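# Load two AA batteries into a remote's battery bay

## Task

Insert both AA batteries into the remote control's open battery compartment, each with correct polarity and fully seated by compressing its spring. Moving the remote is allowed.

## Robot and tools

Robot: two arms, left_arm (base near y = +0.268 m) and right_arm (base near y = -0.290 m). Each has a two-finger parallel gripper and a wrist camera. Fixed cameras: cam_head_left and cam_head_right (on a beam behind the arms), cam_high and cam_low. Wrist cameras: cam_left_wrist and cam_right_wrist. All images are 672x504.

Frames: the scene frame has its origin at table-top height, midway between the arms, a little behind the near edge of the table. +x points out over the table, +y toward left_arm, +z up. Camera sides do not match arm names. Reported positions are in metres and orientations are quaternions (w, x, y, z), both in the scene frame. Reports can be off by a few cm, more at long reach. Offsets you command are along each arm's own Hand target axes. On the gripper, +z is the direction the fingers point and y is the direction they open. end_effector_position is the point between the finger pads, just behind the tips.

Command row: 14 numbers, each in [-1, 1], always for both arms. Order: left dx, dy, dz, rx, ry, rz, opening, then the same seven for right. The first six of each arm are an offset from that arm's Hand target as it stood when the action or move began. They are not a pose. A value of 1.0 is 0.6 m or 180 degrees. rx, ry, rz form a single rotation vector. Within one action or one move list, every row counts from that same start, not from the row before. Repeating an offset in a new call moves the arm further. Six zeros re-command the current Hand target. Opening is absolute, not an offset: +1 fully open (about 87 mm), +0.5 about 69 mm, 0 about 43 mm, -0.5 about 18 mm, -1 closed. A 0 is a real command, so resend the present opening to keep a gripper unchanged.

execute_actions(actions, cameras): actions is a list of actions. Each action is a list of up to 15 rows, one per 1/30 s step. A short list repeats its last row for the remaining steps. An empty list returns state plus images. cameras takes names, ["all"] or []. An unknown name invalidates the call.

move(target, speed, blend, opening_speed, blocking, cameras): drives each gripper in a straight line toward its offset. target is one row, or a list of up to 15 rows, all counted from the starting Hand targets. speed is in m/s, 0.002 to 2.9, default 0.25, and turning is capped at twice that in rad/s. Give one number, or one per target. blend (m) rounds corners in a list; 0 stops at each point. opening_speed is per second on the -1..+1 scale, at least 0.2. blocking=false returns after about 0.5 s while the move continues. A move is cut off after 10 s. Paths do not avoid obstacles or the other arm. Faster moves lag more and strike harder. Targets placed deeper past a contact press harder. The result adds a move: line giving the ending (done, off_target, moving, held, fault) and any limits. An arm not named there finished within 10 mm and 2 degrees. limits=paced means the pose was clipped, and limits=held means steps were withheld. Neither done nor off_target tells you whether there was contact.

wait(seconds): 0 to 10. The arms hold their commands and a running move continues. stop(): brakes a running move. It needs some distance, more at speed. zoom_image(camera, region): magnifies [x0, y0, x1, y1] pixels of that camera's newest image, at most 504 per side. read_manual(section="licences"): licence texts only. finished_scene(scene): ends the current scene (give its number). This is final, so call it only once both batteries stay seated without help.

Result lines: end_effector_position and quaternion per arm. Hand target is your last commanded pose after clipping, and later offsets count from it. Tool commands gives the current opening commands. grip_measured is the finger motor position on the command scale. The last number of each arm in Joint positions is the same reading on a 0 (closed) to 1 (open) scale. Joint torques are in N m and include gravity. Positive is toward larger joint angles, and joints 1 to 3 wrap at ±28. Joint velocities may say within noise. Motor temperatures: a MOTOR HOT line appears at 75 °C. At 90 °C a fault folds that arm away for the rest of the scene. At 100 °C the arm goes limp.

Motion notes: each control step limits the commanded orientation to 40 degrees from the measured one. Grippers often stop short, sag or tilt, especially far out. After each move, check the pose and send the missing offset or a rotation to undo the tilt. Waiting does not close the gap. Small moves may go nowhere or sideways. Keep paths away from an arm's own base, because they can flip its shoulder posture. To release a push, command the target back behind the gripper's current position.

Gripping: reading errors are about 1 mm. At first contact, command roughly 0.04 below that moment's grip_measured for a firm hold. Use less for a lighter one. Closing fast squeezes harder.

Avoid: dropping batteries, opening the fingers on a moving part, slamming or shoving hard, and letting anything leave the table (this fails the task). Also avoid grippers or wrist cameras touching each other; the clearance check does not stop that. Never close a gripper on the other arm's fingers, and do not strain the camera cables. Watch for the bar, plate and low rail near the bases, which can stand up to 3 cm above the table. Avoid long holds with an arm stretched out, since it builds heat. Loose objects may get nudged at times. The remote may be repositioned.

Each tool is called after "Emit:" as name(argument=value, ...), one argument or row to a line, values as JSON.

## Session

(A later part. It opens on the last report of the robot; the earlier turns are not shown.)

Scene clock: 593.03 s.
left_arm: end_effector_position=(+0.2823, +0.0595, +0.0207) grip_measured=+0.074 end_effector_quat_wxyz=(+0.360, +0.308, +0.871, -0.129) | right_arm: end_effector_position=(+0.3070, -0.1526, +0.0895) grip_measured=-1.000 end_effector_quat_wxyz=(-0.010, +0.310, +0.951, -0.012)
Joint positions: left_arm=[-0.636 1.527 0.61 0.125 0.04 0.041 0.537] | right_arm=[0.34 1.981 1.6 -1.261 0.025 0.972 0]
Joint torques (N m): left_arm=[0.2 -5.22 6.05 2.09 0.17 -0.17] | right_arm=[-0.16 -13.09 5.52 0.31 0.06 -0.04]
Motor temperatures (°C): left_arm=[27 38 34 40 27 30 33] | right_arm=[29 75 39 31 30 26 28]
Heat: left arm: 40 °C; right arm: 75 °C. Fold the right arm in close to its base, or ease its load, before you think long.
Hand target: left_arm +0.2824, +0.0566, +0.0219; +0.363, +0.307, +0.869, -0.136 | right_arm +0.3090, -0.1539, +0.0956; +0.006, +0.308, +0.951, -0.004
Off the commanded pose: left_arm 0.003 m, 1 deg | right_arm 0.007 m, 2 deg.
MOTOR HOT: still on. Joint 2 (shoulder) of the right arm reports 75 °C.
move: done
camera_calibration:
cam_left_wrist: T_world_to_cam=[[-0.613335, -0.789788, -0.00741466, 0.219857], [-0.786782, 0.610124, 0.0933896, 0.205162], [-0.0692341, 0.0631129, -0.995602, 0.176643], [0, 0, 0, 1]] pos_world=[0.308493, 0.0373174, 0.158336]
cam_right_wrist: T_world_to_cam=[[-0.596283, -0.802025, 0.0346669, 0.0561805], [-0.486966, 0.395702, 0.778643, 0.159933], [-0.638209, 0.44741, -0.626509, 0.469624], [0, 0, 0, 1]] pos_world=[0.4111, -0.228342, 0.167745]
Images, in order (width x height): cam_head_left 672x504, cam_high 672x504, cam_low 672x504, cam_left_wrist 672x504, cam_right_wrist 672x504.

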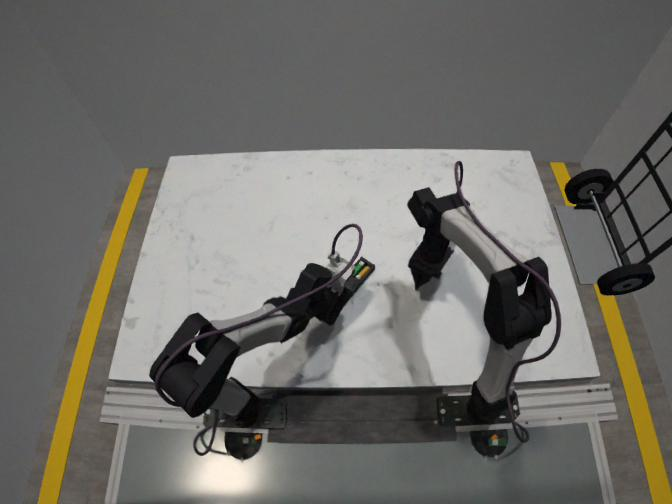

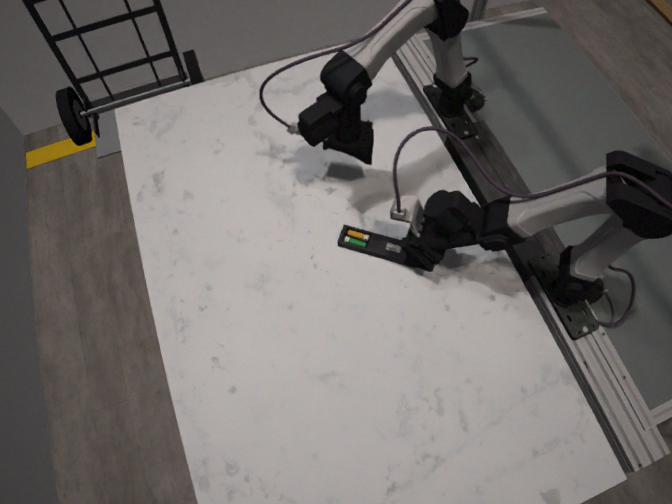

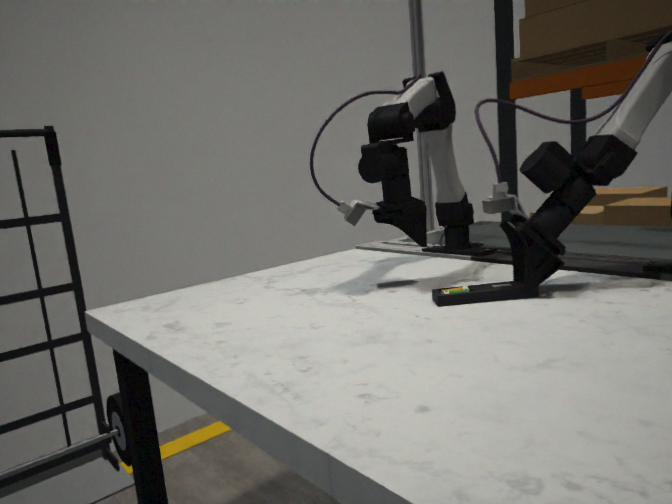

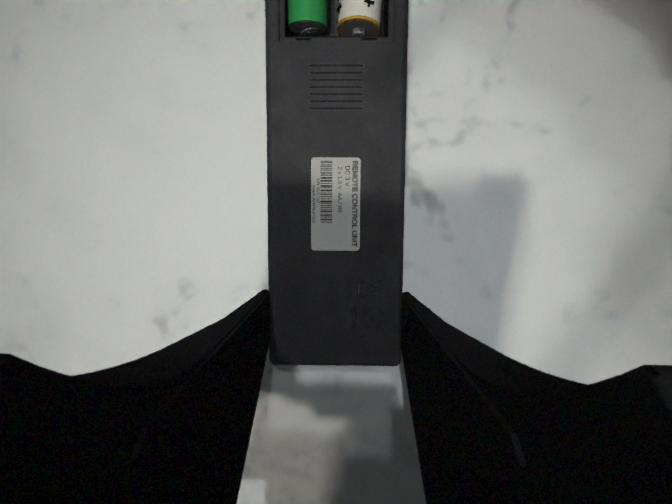

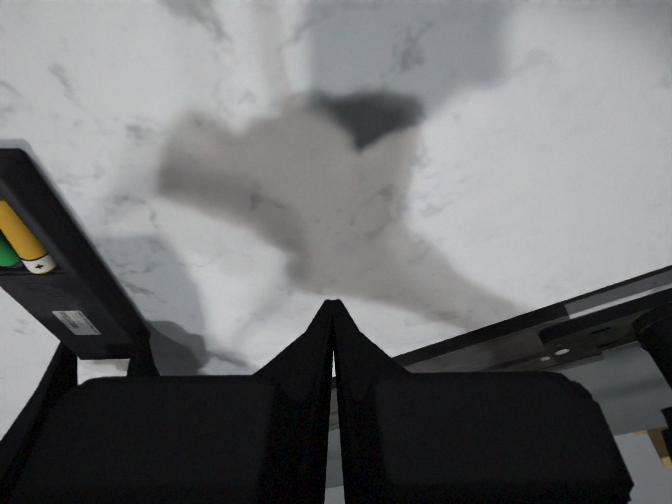

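Emit:
move(
  target=[0,0,0,0,0,0,-0.1,0.0425,0.253,0.015,0,0,0,-1],
  speed=0.25,
  cameras=["cam_right_wrist"],
)

Emit:
zoom_image(
  camera="cam_right_wrist",
  region=[250, 150, 450, 350],
)

Scene clock: 601.07 s.
left_arm: end_effector_position=(+0.2823, +0.0595, +0.0207) grip_measured=+0.074 end_effector_quat_wxyz=(+0.360, +0.308, +0.871, -0.129) | right_arm: end_effector_position=(+0.3729, -0.0201, +0.0816) grip_measured=-1.000 end_effector_quat_wxyz=(+0.005, +0.305, +0.952, -0.007)
Joint positions: left_arm=[-0.636 1.527 0.61 0.125 0.04 0.041 0.537] | right_arm=[0.559 2.541 2.48 -1.557 0.025 1.179 0]
Joint torques (N m): left_arm=[0.18 -5.2 6.06 2.09 0.17 -0.17] | right_arm=[-0.06 -13.78 9.59 0.16 0.03 0.14]
Motor temperatures (°C): left_arm=[27 38 34 41 27 30 33] | right_arm=[29 73 40 31 30 26 28]
Heat: left arm: 41 °C; right arm: 73 °C. Fold the right arm in close to its base, or ease its load, before you think long.
Hand target: left_arm +0.2824, +0.0566, +0.0219; +0.363, +0.307, +0.869, -0.136 | right_arm +0.3775, -0.0163, +0.0856; +0.006, +0.308, +0.951, -0.004
Off the commanded pose: left_arm 0.003 m, 1 deg | right_arm 0.007 m, 1 deg.
MOTOR HOT: still on. Joint 2 (shoulder) of the right arm reports 73 °C.
joint sent to its limit (right arm) — joint 4 (wrist pitch), lower limit. The joint targets still meet the commanded pose.
move: done
camera_calibration:
cam_right_wrist: T_world_to_cam=[[-0.587607, -0.808992, 0.0158159, 0.20015], [-0.515526, 0.389372, 0.763297, 0.157574], [-0.62366, 0.440365, -0.645854, 0.443483], [0, 0, 0, 1]] pos_world=[0.475425, -0.0947291, 0.162984]
Images, in order (width x height): cam_right_wrist 672x504.

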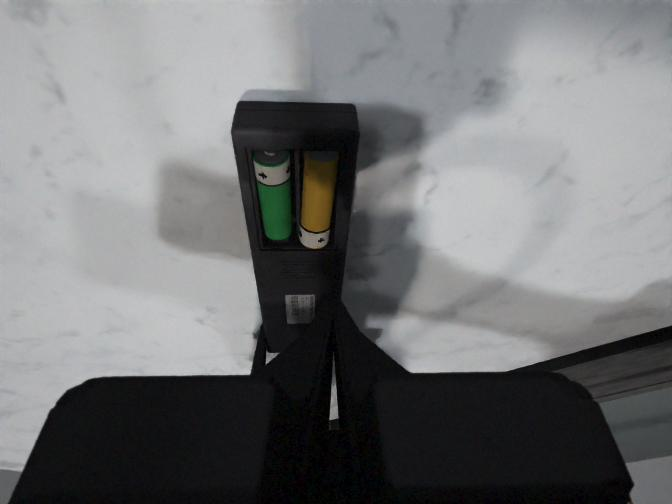

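Scaled by 2.520 from the camera's 672x504 image, which has a finer 960x720 frame.

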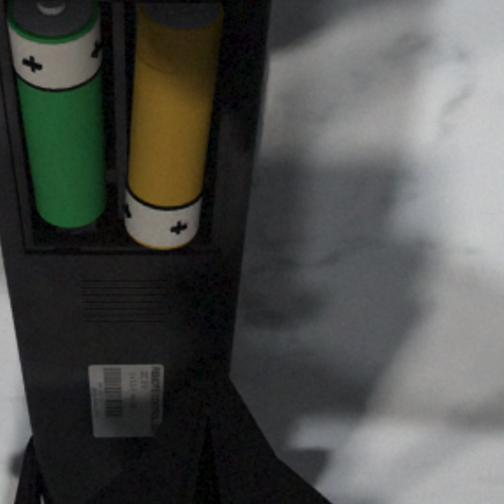

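Emit:
move(
  target=[
    [0,0,0,0,0,0,-0.2,0.0225,0.0133,0.05,0,0,0,-1],
    [0,0,0,0,0,0,-0.2,0.0225,0.0133,0.125,0,0,0,-1],
    [0.04,0,0,0,0,0,-0.3,-0.04,0.0133,0.145,0,0,0,-1],
  ],
  speed=0.1,
  cameras=["cam_right_wrist","cam_left_wrist"],
)

Emit:
zoom_image(
  camera="cam_right_wrist",
  region=[250, 200, 450, 400],
)

Emit:
zoom_image(
  camera="cam_left_wrist",
  region=[230, 0, 430, 120],
)

Scene clock: 605.53 s.
left_arm: end_effector_position=(+0.2832, +0.0597, +0.0186) grip_measured=+0.074 end_effector_quat_wxyz=(+0.389, +0.301, +0.860, -0.137) | right_arm: end_effector_position=(+0.3693, -0.0167, +0.0317) grip_measured=-1.000 end_effector_quat_wxyz=(-0.041, +0.300, +0.953, +0.004)
Joint positions: left_arm=[-0.634 1.518 0.538 0.255 0.038 0.036 0.537] | right_arm=[0.538 2.565 2.307 -1.405 -0.057 1.147 0]
Joint torques (N m): left_arm=[0.42 -4.78 3.89 1.74 0.23 -0.1] | right_arm=[-1.59 -8.88 7.35 1.04 0.73 0.03]
Motor temperatures (°C): left_arm=[27 38 34 41 27 30 33] | right_arm=[29 73 40 31 30 26 28]
Heat: left arm: 41 °C; right arm: 73 °C. Fold the right arm in close to its base, or ease its load, before you think long.
Hand target: left_arm +0.2693, +0.0671, +0.0049; +0.363, +0.307, +0.869, -0.136 | right_arm +0.4024, -0.0247, -0.0010; +0.006, +0.308, +0.951, -0.004
Off the commanded pose: left_arm 0.021 m, 3 deg | right_arm 0.047 m, 6 deg.
MOTOR HOT: still on. Joint 2 (shoulder) of the right arm reports 73 °C.
move: off_target (left_arm, right_arm); target 3's new opening was sent with left_arm's hand 0.021 m and 3 deg from that target
camera_calibration:
cam_left_wrist: T_world_to_cam=[[-0.607154, -0.794552, -0.00711549, 0.219123], [-0.794401, 0.606798, 0.0269067, 0.209586], [-0.0170611, 0.0219891, -0.999613, 0.162421], [0, 0, 0, 1]] pos_world=[0.302308, 0.0433564, 0.158278]
cam_right_wrist: T_world_to_cam=[[-0.578815, -0.815123, 0.0234225, 0.19798], [-0.454432, 0.346273, 0.820723, 0.167357], [-0.677101, 0.464403, -0.570846, 0.425266], [0, 0, 0, 1]] pos_world=[0.478594, -0.0940678, 0.10077]
Images, in order (width x height): cam_left_wrist 672x504, cam_right_wrist 672x504.

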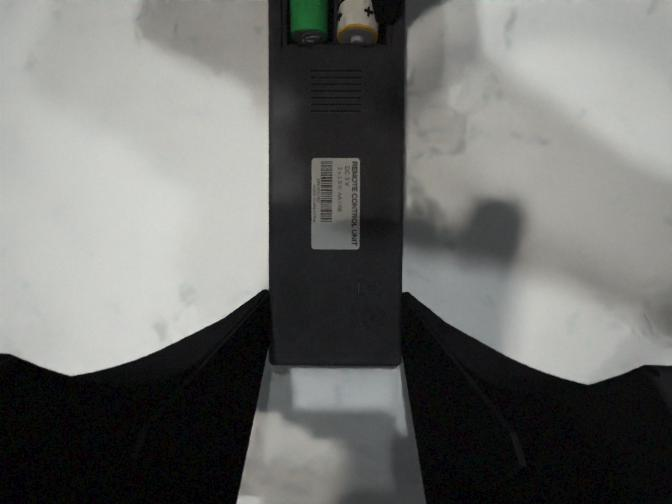

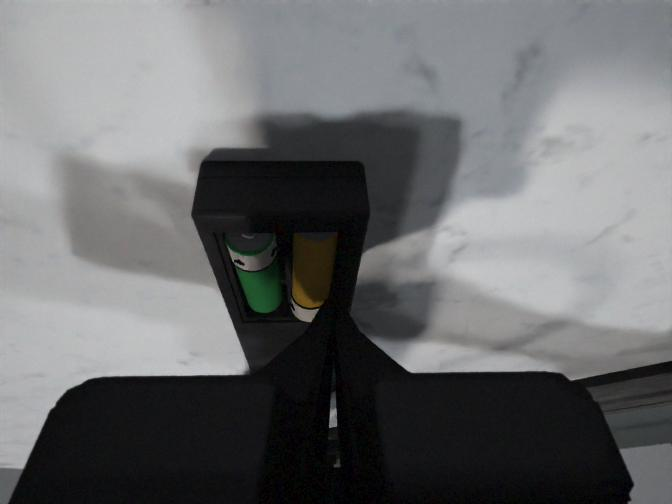

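Scaled by 2.520 from the camera's 672x504 image, which has a finer 960x720 frame.

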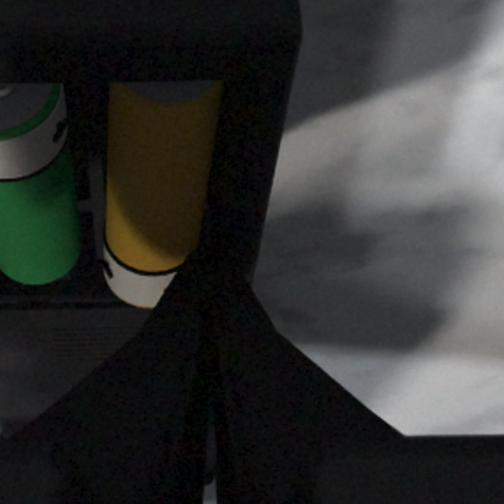

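Scaled by 2.520 from the camera's 672x504 image, which has a finer 960x720 frame.

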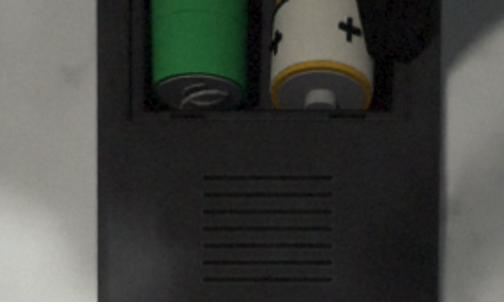

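Emit:
move(
  target=[
    [0,0,0,0,0,0,-0.3,0.05,0.0,-0.06,0,0,0,-1],
    [0,0,0,0,0,0,-0.3,0.055,0.019,-0.055,0,0,0,-1],
    [0,0,0,0,0,0,-0.3,0.055,0.019,0.02,0,0,0,-1],
    [0.03,0,0,0,0,0,-0.35,-0.01,0.019,0.05,0,0,0,-1],
  ],
  speed=0.1,
  cameras=["cam_right_wrist","cam_left_wrist"],
)

Emit:
zoom_image(
  camera="cam_right_wrist",
  region=[250, 200, 450, 400],
)

Emit:
zoom_image(
  camera="cam_left_wrist",
  region=[230, 0, 430, 120],
)

Scene clock: 610.40 s.
left_arm: end_effector_position=(+0.2838, +0.0619, +0.0179) grip_measured=+0.074 end_effector_quat_wxyz=(+0.415, +0.292, +0.850, -0.142) | right_arm: end_effector_position=(+0.3722, -0.0147, +0.0300) grip_measured=-1.000 end_effector_quat_wxyz=(-0.056, +0.301, +0.952, +0.009)
Joint positions: left_arm=[-0.63 1.51 0.475 0.367 0.033 0.031 0.537] | right_arm=[0.528 2.612 2.38 -1.444 -0.086 1.138 0]
Joint torques (N m): left_arm=[0.32 -3.9 3.07 1.34 0.3 -0.04] | right_arm=[-1.31 -5.63 5.19 1.59 0.94 0.07]
Motor temperatures (°C): left_arm=[27 38 34 41 27 30 33] | right_arm=[29 72 40 31 31 26 28]
Heat: left arm: 41 °C; right arm: 72 °C. Fold the right arm in close to its base, or ease its load, before you think long.
Hand target: left_arm +0.2593, +0.0749, -0.0081; +0.363, +0.307, +0.869, -0.136 | right_arm +0.4143, -0.0195, -0.0311; +0.006, +0.308, +0.951, -0.004
Off the commanded pose: left_arm 0.038 m, 7 deg | right_arm 0.074 m, 7 deg.
MOTOR HOT: still on. Joint 2 (shoulder) of the right arm reports 72 °C.
move: off_target (left_arm, right_arm); target 4's new opening was sent with left_arm's hand 0.038 m and 7 deg from that target
camera_calibration:
cam_left_wrist: T_world_to_cam=[[-0.598275, -0.80125, -0.00810278, 0.219139], [-0.800779, 0.598224, -0.0296673, 0.212044], [0.0286182, -0.0112607, -0.999527, 0.150633], [0, 0, 0, 1]] pos_world=[0.296595, 0.0504318, 0.158629]
cam_right_wrist: T_world_to_cam=[[-0.579754, -0.814459, 0.0232886, 0.201681], [-0.432024, 0.331509, 0.838723, 0.160283], [-0.690826, 0.476192, -0.544059, 0.429768], [0, 0, 0, 1]] pos_world=[0.483067, -0.0935258, 0.0946888]
Images, in order (width x height): cam_left_wrist 672x504, cam_right_wrist 672x504.

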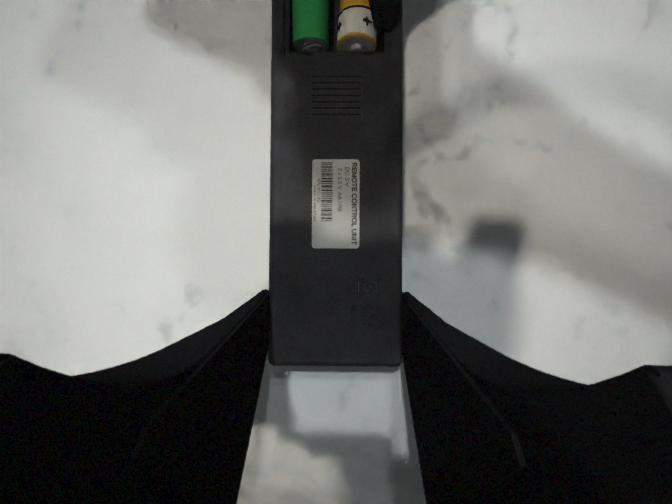

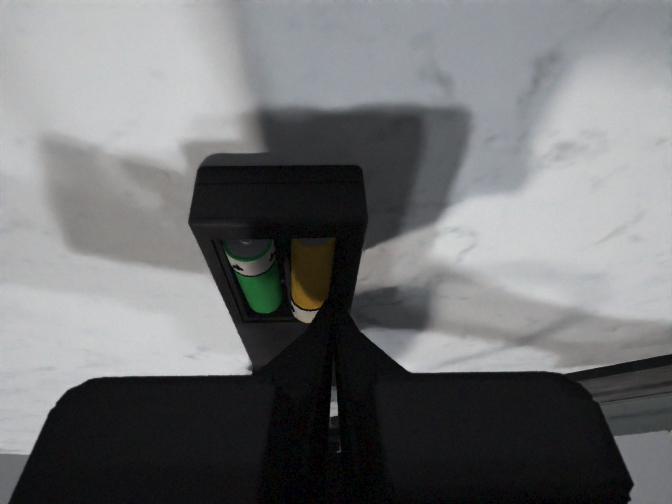

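Scaled by 2.520 from the camera's 672x504 image, which has a finer 960x720 frame.

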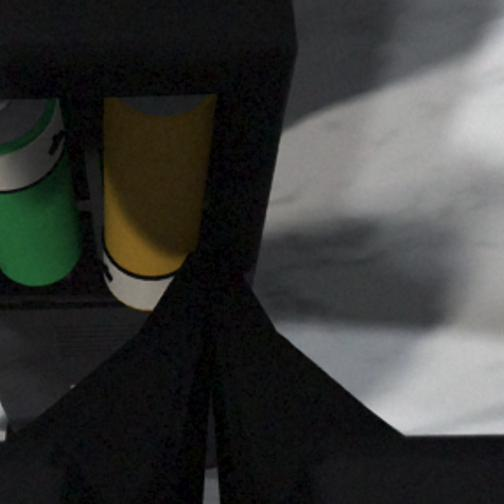

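Scaled by 2.520 from the camera's 672x504 image, which has a finer 960x720 frame.

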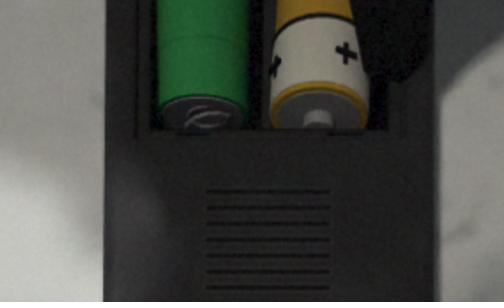

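Emit:
move(
  target=[
    [-0.05,0,0,0,0,0,-0.2,0.065,0,-0.06,0,0,0,-1],
    [-0.05,0,0,0,0,0,-0.2,0.068,-0.003,-0.145,0,0,0,-1],
  ],
  speed=0.1,
  cameras=["cam_right_wrist"],
)

Emit:
zoom_image(
  camera="cam_right_wrist",
  region=[250, 200, 450, 400],
)

Scene clock: 613.87 s.
left_arm: end_effector_position=(+0.2829, +0.0638, +0.0185) grip_measured=+0.074 end_effector_quat_wxyz=(+0.386, +0.295, +0.864, -0.131) | right_arm: end_effector_position=(+0.3753, -0.0005, +0.0519) grip_measured=-1.000 end_effector_quat_wxyz=(-0.006, +0.308, +0.951, -0.008)
Joint positions: left_arm=[-0.63 1.509 0.538 0.236 0.027 0.031 0.537] | right_arm=[0.583 2.637 2.537 -1.534 0.007 1.211 0]
Joint torques (N m): left_arm=[-0.21 -3.9 7.68 1.45 0.32 -0.07] | right_arm=[0.54 -14.16 9.85 0.09 0.15 0.12]
Motor temperatures (°C): left_arm=[27 38 34 40 27 30 33] | right_arm=[29 72 40 32 31 26 28]
Heat: left arm: 40 °C; right arm: 72 °C.
Hand target: left_arm +0.2758, +0.0619, +0.0133; +0.363, +0.307, +0.869, -0.136 | right_arm +0.3794, +0.0041, +0.0555; +0.006, +0.308, +0.951, -0.004
Off the commanded pose: left_arm 0.009 m, 3 deg | right_arm 0.007 m, 1 deg.
MOTOR HOT: cleared for the motors of the right arm.
move: off_target (left_arm)
camera_calibration:
cam_right_wrist: T_world_to_cam=[[-0.59311, -0.804751, 0.0244255, 0.219532], [-0.495724, 0.388922, 0.776529, 0.165727], [-0.634412, 0.448459, -0.629608, 0.42026], [0, 0, 0, 1]] pos_world=[0.47898, -0.0762555, 0.130545]
Images, in order (width x height): cam_right_wrist 672x504.

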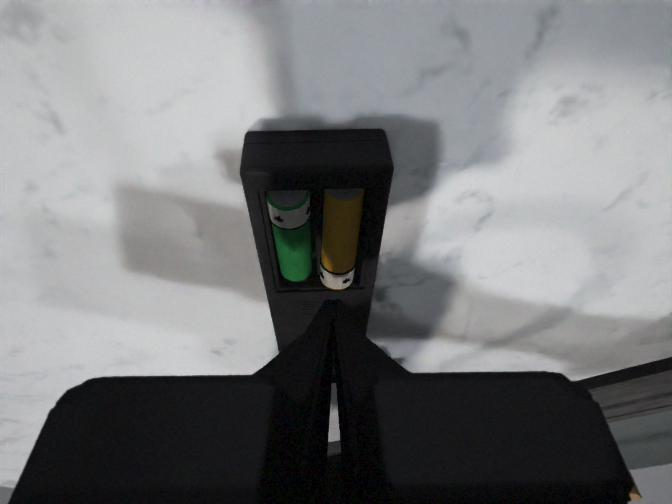

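Scaled by 2.520 from the camera's 672x504 image, which has a finer 960x720 frame.

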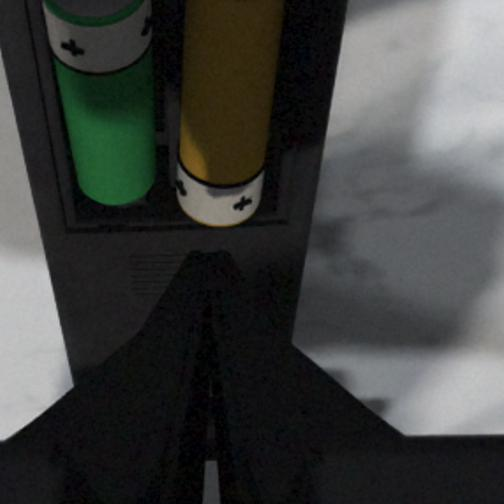

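Emit:
move(
  target=[
    [0,0,0,0,0,0,-0.2,0.006,0.0,0.04,0,0,0,-1],
    [0,0,0,0,0,0,-0.2,0.006,0.0,0.09,0,0,0,-1],
  ],
  speed=0.08,
  cameras=["cam_right_wrist","cam_left_wrist"],
)

Emit:
zoom_image(
  camera="cam_right_wrist",
  region=[250, 200, 450, 400],
)

Emit:
zoom_image(
  camera="cam_left_wrist",
  region=[230, 0, 430, 120],
)

Scene clock: 616.67 s.
left_arm: end_effector_position=(+0.2829, +0.0639, +0.0185) grip_measured=+0.074 end_effector_quat_wxyz=(+0.386, +0.295, +0.864, -0.131) | right_arm: end_effector_position=(+0.3735, -0.0010, +0.0346) grip_measured=-1.000 end_effector_quat_wxyz=(+0.003, +0.309, +0.951, +0.003)
Joint positions: left_arm=[-0.63 1.509 0.538 0.235 0.027 0.031 0.537] | right_arm=[0.584 2.549 2.305 -1.362 0.008 1.214 0]
Joint torques (N m): left_arm=[-0.2 -3.9 7.68 1.45 0.32 -0.07] | right_arm=[0.8 -10.32 2.41 0.94 0.12 0.12]
Motor temperatures (°C): left_arm=[27 38 35 40 27 30 33] | right_arm=[29 72 40 31 31 26 28]
Heat: left arm: 40 °C; right arm: 72 °C.
Hand target: left_arm +0.2758, +0.0619, +0.0133; +0.363, +0.307, +0.869, -0.136 | right_arm +0.3769, +0.0056, +0.0014; +0.006, +0.308, +0.951, -0.004
Off the commanded pose: left_arm 0.009 m, 3 deg | right_arm 0.034 m, 1 deg.
move: off_target (left_arm, right_arm)
camera_calibration:
cam_left_wrist: T_world_to_cam=[[-0.595218, -0.803495, -0.0105335, 0.21951], [-0.8032, 0.594502, 0.0378983, 0.209753], [-0.024189, 0.0310182, -0.999226, 0.163534], [0, 0, 0, 1]] pos_world=[0.303086, 0.0466045, 0.157771]
cam_right_wrist: T_world_to_cam=[[-0.595047, -0.803689, -0.00179461, 0.22006], [-0.513448, 0.378435, 0.770167, 0.18524], [-0.618296, 0.459207, -0.637839, 0.402789], [0, 0, 0, 1]] pos_world=[0.4751, -0.078205, 0.114644]
Images, in order (width x height): cam_left_wrist 672x504, cam_right_wrist 672x504.

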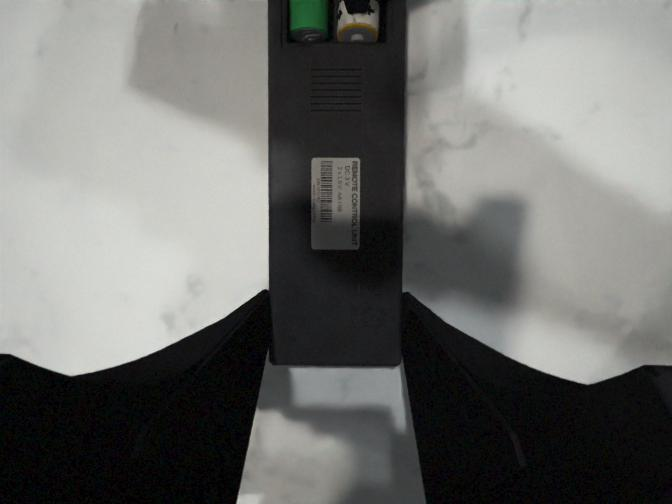

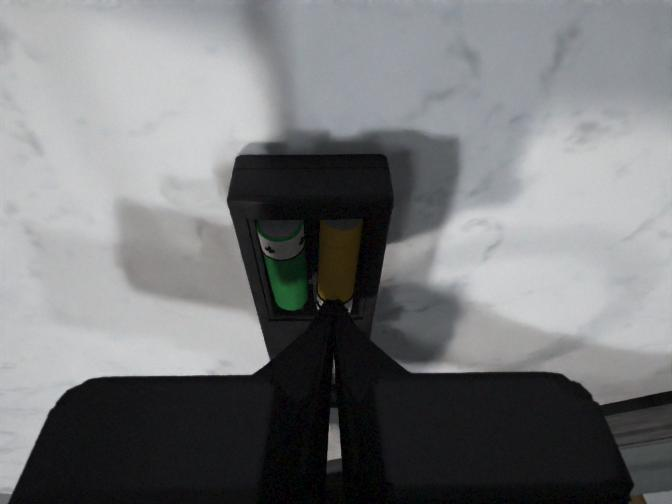

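Scaled by 2.520 from the camera's 672x504 image, which has a finer 960x720 frame.

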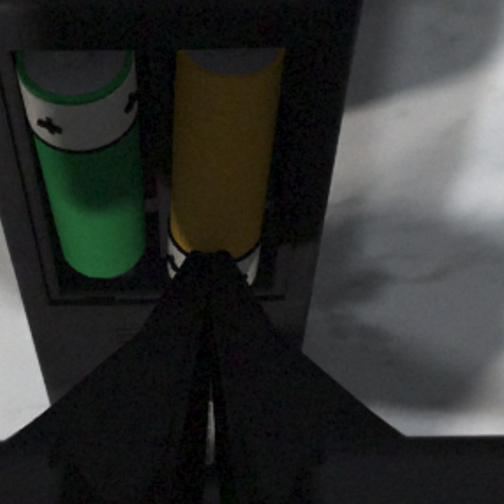

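Scaled by 2.520 from the camera's 672x504 image, which has a finer 960x720 frame.

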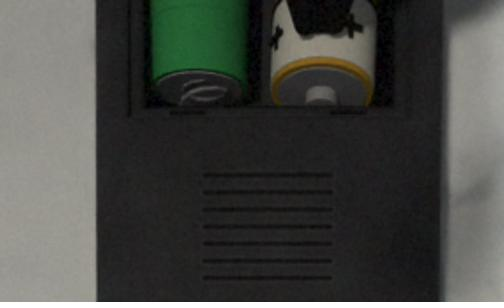

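Emit:
move(
  target=[
    [0.06,0,0,0,0,0,-0.35,0,0.0,0.05,0,0,0,-1],
    [0.06,0,0,0,0,0,-0.35,-0.05,0,0.07,0,0,0,-1],
  ],
  speed=0.08,
  cameras=["cam_right_wrist","cam_left_wrist"],
)

Emit:
zoom_image(
  camera="cam_left_wrist",
  region=[230, 0, 430, 120],
)

Scene clock: 619.43 s.
left_arm: end_effector_position=(+0.2822, +0.0643, +0.0178) grip_measured=+0.074 end_effector_quat_wxyz=(+0.420, +0.290, +0.848, -0.142) | right_arm: end_effector_position=(+0.3760, -0.0041, +0.0325) grip_measured=-1.000 end_effector_quat_wxyz=(-0.028, +0.303, +0.952, +0.038)
Joint positions: left_arm=[-0.628 1.498 0.452 0.391 0.031 0.031 0.537] | right_arm=[0.543 2.532 2.25 -1.311 -0.083 1.161 0]
Joint torques (N m): left_arm=[0.29 -2.91 2.93 1.33 0.33 -0.03] | right_arm=[-0.66 -3.32 3.45 1.41 0.89 0.07]
Motor temperatures (°C): left_arm=[27 38 35 40 27 30 33] | right_arm=[29 71 40 32 31 26 28]
Heat: left arm: 40 °C; right arm: 71 °C.
Hand target: left_arm +0.2561, +0.0775, -0.0123; +0.363, +0.307, +0.869, -0.136 | right_arm +0.4017, -0.0126, -0.0402; +0.006, +0.308, +0.951, -0.004
Off the commanded pose: left_arm 0.042 m, 7 deg | right_arm 0.078 m, 6 deg.
move: off_target (left_arm, right_arm)
camera_calibration:
cam_left_wrist: T_world_to_cam=[[-0.595198, -0.80352, -0.00976314, 0.219444], [-0.802597, 0.595027, -0.0421976, 0.210199], [0.0397159, -0.01728, -0.999062, 0.147968], [0, 0, 0, 1]] pos_world=[0.293441, 0.0538108, 0.158842]
cam_right_wrist: T_world_to_cam=[[-0.585553, -0.809144, -0.0491302, 0.216904], [-0.488547, 0.303885, 0.817909, 0.17816], [-0.646876, 0.502932, -0.573245, 0.413205], [0, 0, 0, 1]] pos_world=[0.481341, -0.0864478, 0.101806]
Images, in order (width x height): cam_left_wrist 672x504, cam_right_wrist 672x504.

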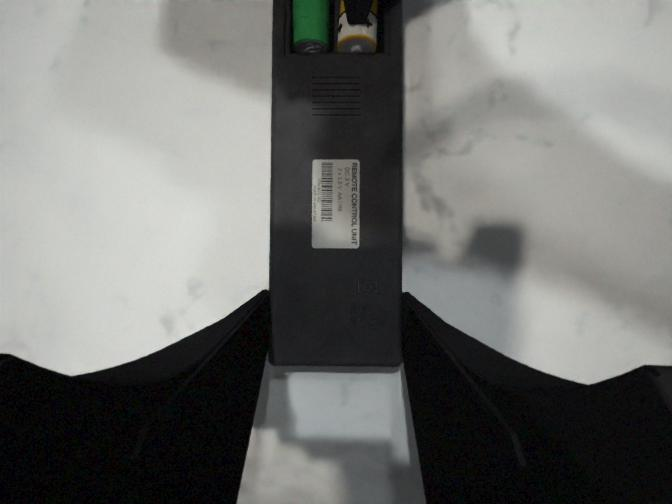

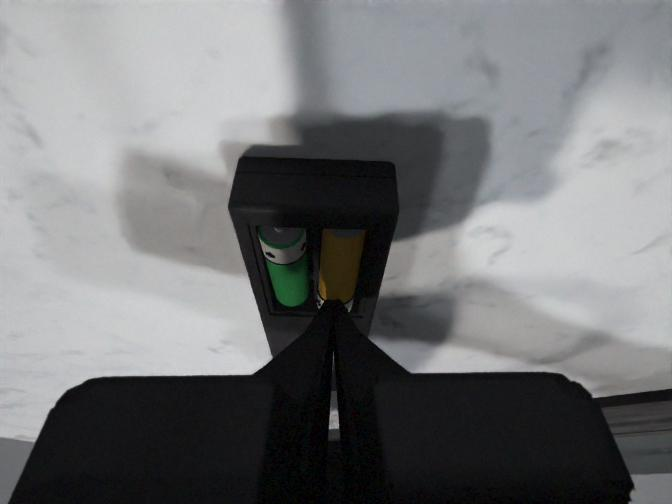

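Scaled by 2.520 from the camera's 672x504 image, which has a finer 960x720 frame.

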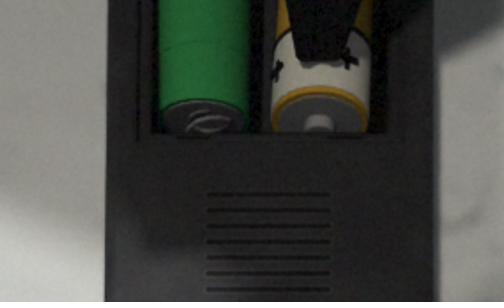

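Emit:
move(
  target=[
    [0,0,0,0,0,0,-0.35,-0.04,0,0.03,0,0,0,-1],
    [0,0,0,0,0,0,-0.35,-0.03,0,0.1,0,0,0,-1],
    [-0.06,0,0,0,0,0,-0.3,0.05,0,0.08,0,0,0,-1],
  ],
  speed=0.08,
  cameras=["cam_right_wrist","cam_left_wrist"],
)

Emit:
zoom_image(
  camera="cam_left_wrist",
  region=[230, 0, 430, 120],
)

Scene clock: 624.10 s.
left_arm: end_effector_position=(+0.2826, +0.0647, +0.0186) grip_measured=+0.074 end_effector_quat_wxyz=(+0.385, +0.295, +0.865, -0.131) | right_arm: end_effector_position=(+0.3722, -0.0018, +0.0278) grip_measured=-1.000 end_effector_quat_wxyz=(-0.018, +0.311, +0.948, +0.066)
Joint positions: left_arm=[-0.628 1.506 0.538 0.231 0.028 0.031 0.537] | right_arm=[0.543 2.441 2.062 -1.158 -0.105 1.181 0]
Joint torques (N m): left_arm=[-0.38 -3.6 7.75 1.51 0.31 -0.07] | right_arm=[3.18 2.09 -2.18 1.89 1.05 0.25]
Motor temperatures (°C): left_arm=[27 38 35 39 28 30 33] | right_arm=[29 69 39 32 31 26 27]
Heat: left arm: 39 °C; right arm: 69 °C.
Hand target: left_arm +0.2759, +0.0618, +0.0134; +0.363, +0.307, +0.869, -0.136 | right_arm +0.3778, +0.0044, -0.0886; +0.006, +0.308, +0.951, -0.004
Off the commanded pose: left_arm 0.009 m, 3 deg | right_arm 0.117 m, 9 deg.
move: off_target (left_arm, right_arm); target 3's new opening was sent with left_arm's hand 0.009 m and 3 deg from that target
camera_calibration:
cam_left_wrist: T_world_to_cam=[[-0.594126, -0.80431, -0.009933, 0.219766], [-0.803948, 0.593368, 0.0397684, 0.209251], [-0.0260922, 0.0316131, -0.99916, 0.164146], [0, 0, 0, 1]] pos_world=[0.303078, 0.0474079, 0.157869]
cam_right_wrist: T_world_to_cam=[[-0.598431, -0.793823, -0.108282, 0.2229], [-0.511622, 0.274639, 0.814135, 0.188182], [-0.616541, 0.542603, -0.57049, 0.395632], [0, 0, 0, 1]] pos_world=[0.473592, -0.0894097, 0.0966343]
Images, in order (width x height): cam_left_wrist 672x504, cam_right_wrist 672x504.

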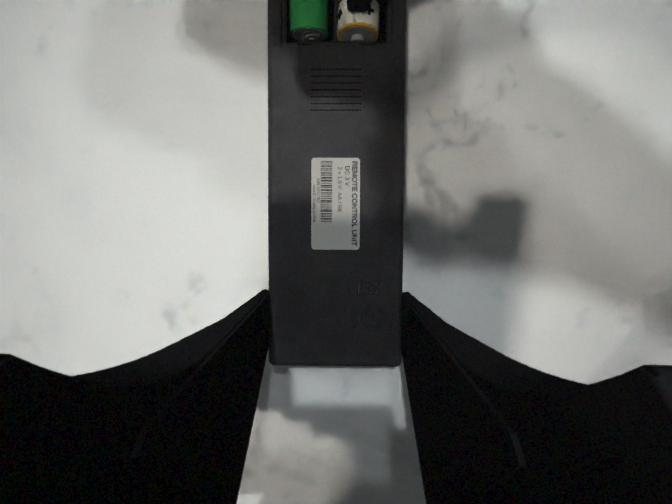

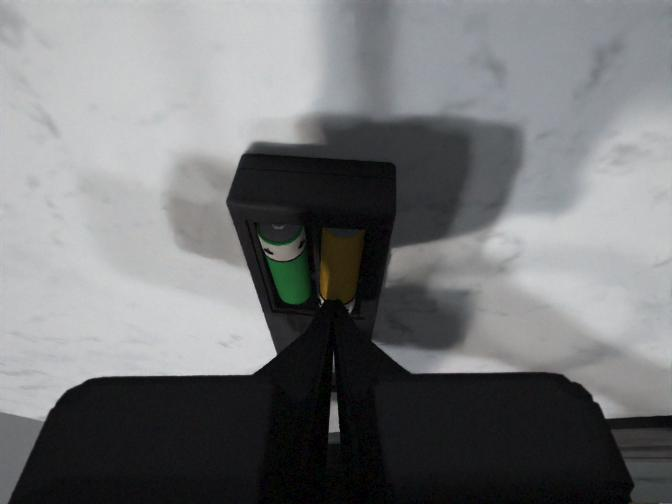

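Scaled by 2.520 from the camera's 672x504 image, which has a finer 960x720 frame.

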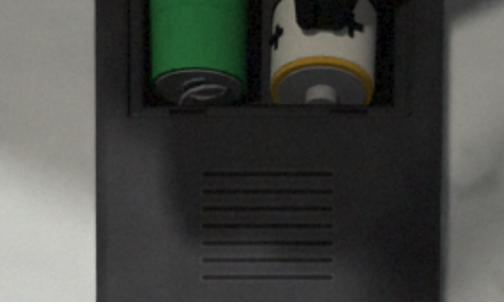

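Emit:
move(
  target=[
    [0,0,0,0,0,0,-0.3,0,0,0.1,0,0,0,-1],
    [0,0,0,0,0,0,-0.2,0.0,0,-0.22,0,0,0,-1],
    [0,0,0,0,0,0,-0.1,0.0,-0.2,-0.28,0,0,0,-1],
  ],
  speed=0.2,
  cameras=["cam_right_wrist","cam_left_wrist","cam_low"],
)

Emit:
zoom_image(
  camera="cam_low",
  region=[425, 270, 495, 315],
)

Emit:
zoom_image(
  camera="cam_left_wrist",
  region=[230, 0, 430, 120],
)

Scene clock: 630.23 s.
left_arm: end_effector_position=(+0.2822, +0.0647, +0.0184) grip_measured=+0.074 end_effector_quat_wxyz=(+0.384, +0.296, +0.865, -0.131) | right_arm: end_effector_position=(+0.3032, -0.0895, +0.0741) grip_measured=-1.000 end_effector_quat_wxyz=(-0.008, +0.310, +0.951, -0.012)
Joint positions: left_arm=[-0.628 1.506 0.538 0.229 0.03 0.032 0.537] | right_arm=[0.496 2.074 1.669 -1.237 0.016 1.128 0]
Joint torques (N m): left_arm=[-0.36 -3.59 7.76 1.52 0.29 -0.08] | right_arm=[-0.17 -13.65 5.41 0.26 0.14 -0.02]
Motor temperatures (°C): left_arm=[27 38 35 39 28 30 33] | right_arm=[29 69 39 33 31 26 27]
Heat: left arm: 39 °C; right arm: 69 °C.
Hand target: left_arm +0.2758, +0.0619, +0.0134; +0.363, +0.307, +0.869, -0.136 | right_arm +0.3058, -0.0908, +0.0799; +0.006, +0.308, +0.951, -0.004
Off the commanded pose: left_arm 0.009 m, 3 deg | right_arm 0.007 m, 2 deg.
move: off_target (left_arm); target 2's new opening was sent with left_arm's hand 0.009 m and 3 deg from that target; target 3's new opening was sent with left_arm's hand 0.009 m and 3 deg from that target
camera_calibration:
cam_left_wrist: T_world_to_cam=[[-0.595778, -0.803096, -0.00922887, 0.219812], [-0.802672, 0.594989, 0.0413127, 0.208504], [-0.027687, 0.0320209, -0.999104, 0.164401], [0, 0, 0, 1]] pos_world=[0.302871, 0.047208, 0.157668]
cam_right_wrist: T_world_to_cam=[[-0.596343, -0.802004, 0.0341224, 0.10498], [-0.488781, 0.396504, 0.777096, 0.145902], [-0.636763, 0.446738, -0.628457, 0.428848], [0, 0, 0, 1]] pos_world=[0.406992, -0.165239, 0.152551]
Images, in order (width x height): cam_low 672x504, cam_left_wrist 672x504, cam_right_wrist 672x504.

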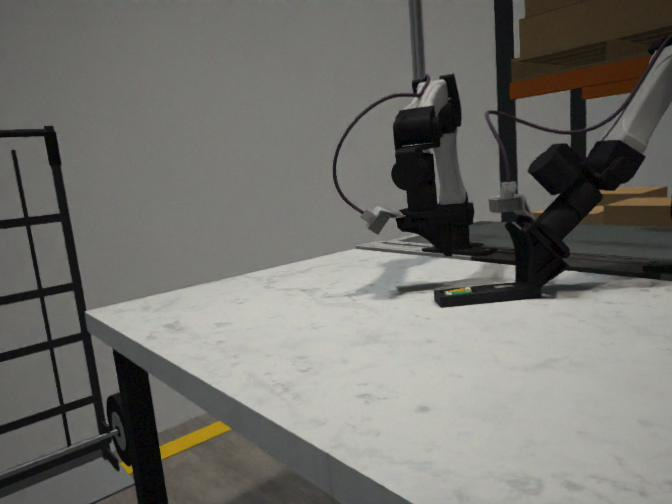

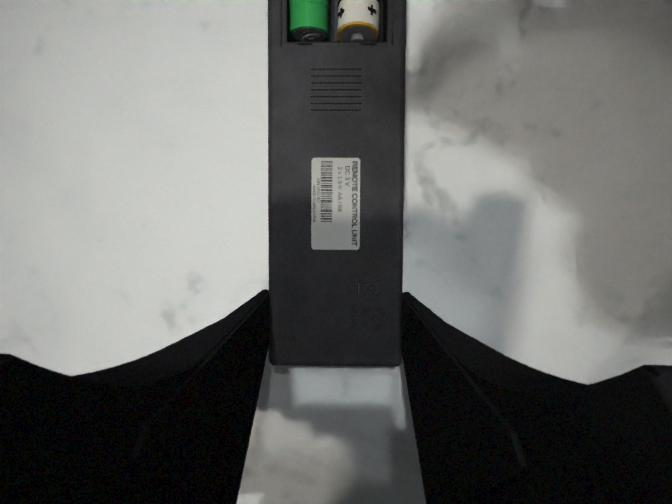

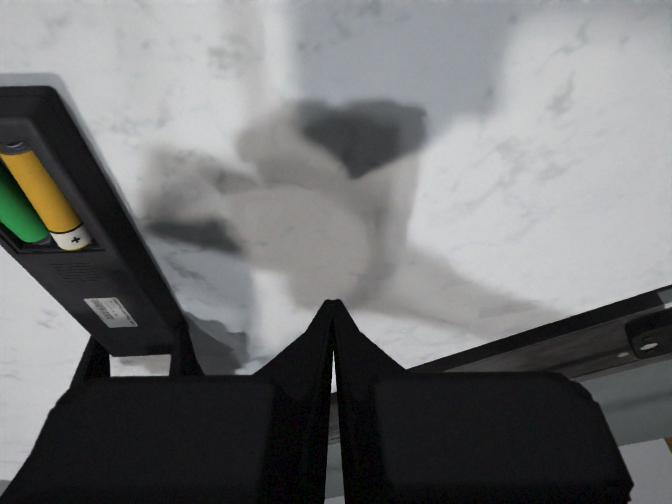

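Scaled by 7.200 from the camera's 672x504 image, which has a finer 960x720 frame.

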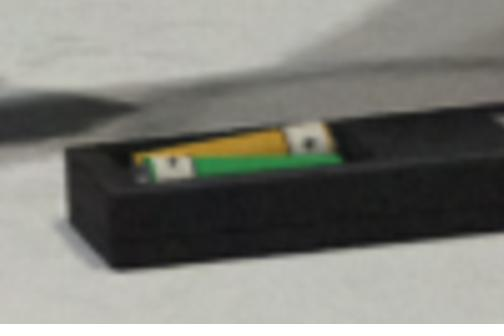

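Scaled by 2.520 from the camera's 672x504 image, which has a finer 960x720 frame.

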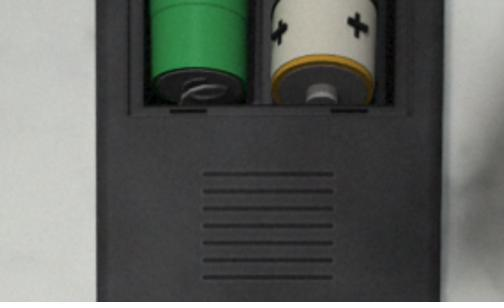

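Emit:
move(
  target=[
    [0,0,0,0,0,0,-0.1,-0.052,0.213,0.0,0,0,0,-1],
    [0,0,0,0,0,0,-0.1,-0.052,0.213,0.037,0,0,0,-1],
  ],
  speed=0.2,
  cameras=["cam_right_wrist"],
)

Emit:
zoom_image(
  camera="cam_right_wrist",
  region=[250, 200, 450, 400],
)

Scene clock: 633.50 s.
left_arm: end_effector_position=(+0.2822, +0.0647, +0.0184) grip_measured=+0.074 end_effector_quat_wxyz=(+0.384, +0.296, +0.865, -0.131) | right_arm: end_effector_position=(+0.4023, -0.0115, +0.0506) grip_measured=-1.000 end_effector_quat_wxyz=(+0.010, +0.312, +0.950, +0.007)
Joint positions: left_arm=[-0.628 1.506 0.538 0.229 0.03 0.032 0.537] | right_arm=[0.538 2.711 2.68 -1.559 0.016 1.174 0]
Joint torques (N m): left_arm=[-0.38 -3.59 7.76 1.52 0.29 -0.07] | right_arm=[0.44 -15.23 9.58 0.21 0.07 0.11]
Motor temperatures (°C): left_arm=[27 38 35 39 28 30 33] | right_arm=[29 69 39 32 31 26 27]
Heat: left arm: 39 °C; right arm: 69 °C.
Hand target: left_arm +0.2758, +0.0619, +0.0134; +0.363, +0.307, +0.869, -0.136 | right_arm +0.4063, -0.0059, +0.0576; +0.006, +0.308, +0.951, -0.004
Off the commanded pose: left_arm 0.009 m, 3 deg | right_arm 0.010 m, 1 deg.
joint sent to its limit (right arm) — joint 4 (wrist pitch), lower limit. The joint targets are off in orientation, not in position.
move: off_target (left_arm)
camera_calibration:
cam_right_wrist: T_world_to_cam=[[-0.600291, -0.799666, -0.0136269, 0.231558], [-0.523307, 0.379836, 0.762807, 0.196154], [-0.604815, 0.465037, -0.646482, 0.430684], [0, 0, 0, 1]] pos_world=[0.502135, -0.0896213, 0.131957]
Images, in order (width x height): cam_right_wrist 672x504.

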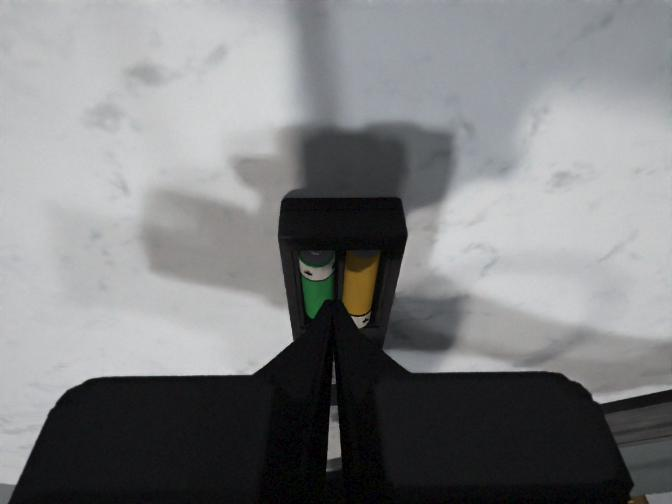

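Scaled by 2.520 from the camera's 672x504 image, which has a finer 960x720 frame.

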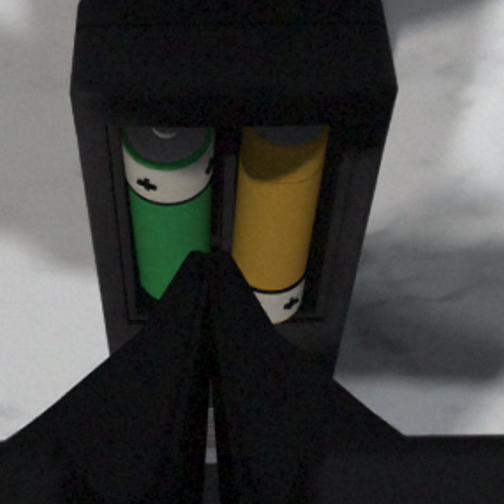

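Emit:
move(
  target=[
    [0,0,0,0,0,0,-0.2,-0.004,0.014,-0.02,0,0,0,-1],
    [0,0,0,0,0,0,-0.2,-0.004,0.014,0.09,0,0,0,-1],
    [-0.04,0,0,0,0,0,-0.3,0.04,0.014,0.11,0,0,0,-1],
    [-0.04,0,0,0,0,0,-0.3,0.02,0.014,0.18,0,0,0,-1],
  ],
  speed=0.1,
  cameras=["cam_right_wrist","cam_left_wrist"],
)

Emit:
zoom_image(
  camera="cam_right_wrist",
  region=[250, 200, 450, 400],
)

Scene clock: 638.80 s.
left_arm: end_effector_position=(+0.2815, +0.0653, +0.0191) grip_measured=+0.074 end_effector_quat_wxyz=(+0.350, +0.300, +0.879, -0.121) | right_arm: end_effector_position=(+0.4047, +0.0022, +0.0302) grip_measured=-1.000 end_effector_quat_wxyz=(+0.029, +0.313, +0.949, +0.036)
Joint positions: left_arm=[-0.628 1.525 0.618 0.09 0.029 0.032 0.537] | right_arm=[0.554 2.593 2.37 -1.298 0.005 1.192 0]
Joint torques (N m): left_arm=[-0.7 -4.72 9.4 1.97 0.28 -0.09] | right_arm=[0.9 -3.28 0.17 1.27 0.17 0.06]
Motor temperatures (°C): left_arm=[27 38 36 39 28 30 33] | right_arm=[29 69 39 32 31 26 27]
Heat: left arm: 39 °C; right arm: 69 °C.
Hand target: left_arm +0.2890, +0.0514, +0.0305; +0.363, +0.307, +0.869, -0.136 | right_arm +0.4024, +0.0067, -0.0507; +0.006, +0.308, +0.951, -0.004
Off the commanded pose: left_arm 0.019 m, 3 deg | right_arm 0.081 m, 5 deg.
move: off_target (left_arm, right_arm); target 3's new opening was sent with left_arm's hand 0.019 m and 3 deg from that target
camera_calibration:
cam_left_wrist: T_world_to_cam=[[-0.596003, -0.802944, -0.00788709, 0.219931], [-0.79787, 0.591073, 0.118471, 0.205027], [-0.0904633, 0.0769016, -0.992926, 0.179651], [0, 0, 0, 1]] pos_world=[0.310916, 0.041591, 0.155825]
cam_right_wrist: T_world_to_cam=[[-0.59864, -0.796797, -0.0821326, 0.24504], [-0.563679, 0.346194, 0.749944, 0.224529], [-0.569119, 0.495242, -0.656383, 0.398353], [0, 0, 0, 1]] pos_world=[0.499964, -0.0797646, 0.113214]
Images, in order (width x height): cam_left_wrist 672x504, cam_right_wrist 672x504.

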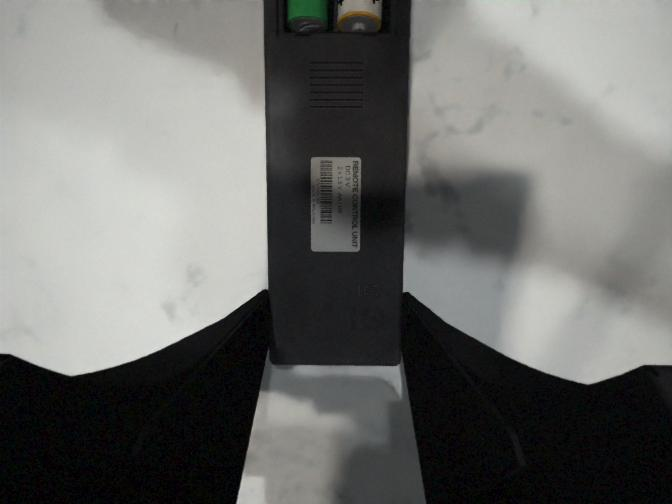

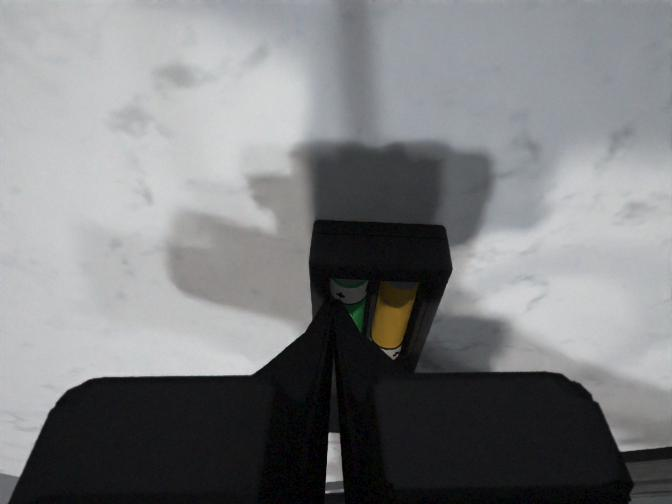

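Scaled by 2.520 from the camera's 672x504 image, which has a finer 960x720 frame.

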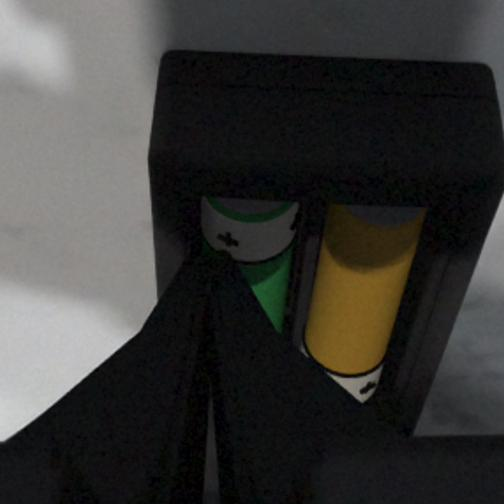

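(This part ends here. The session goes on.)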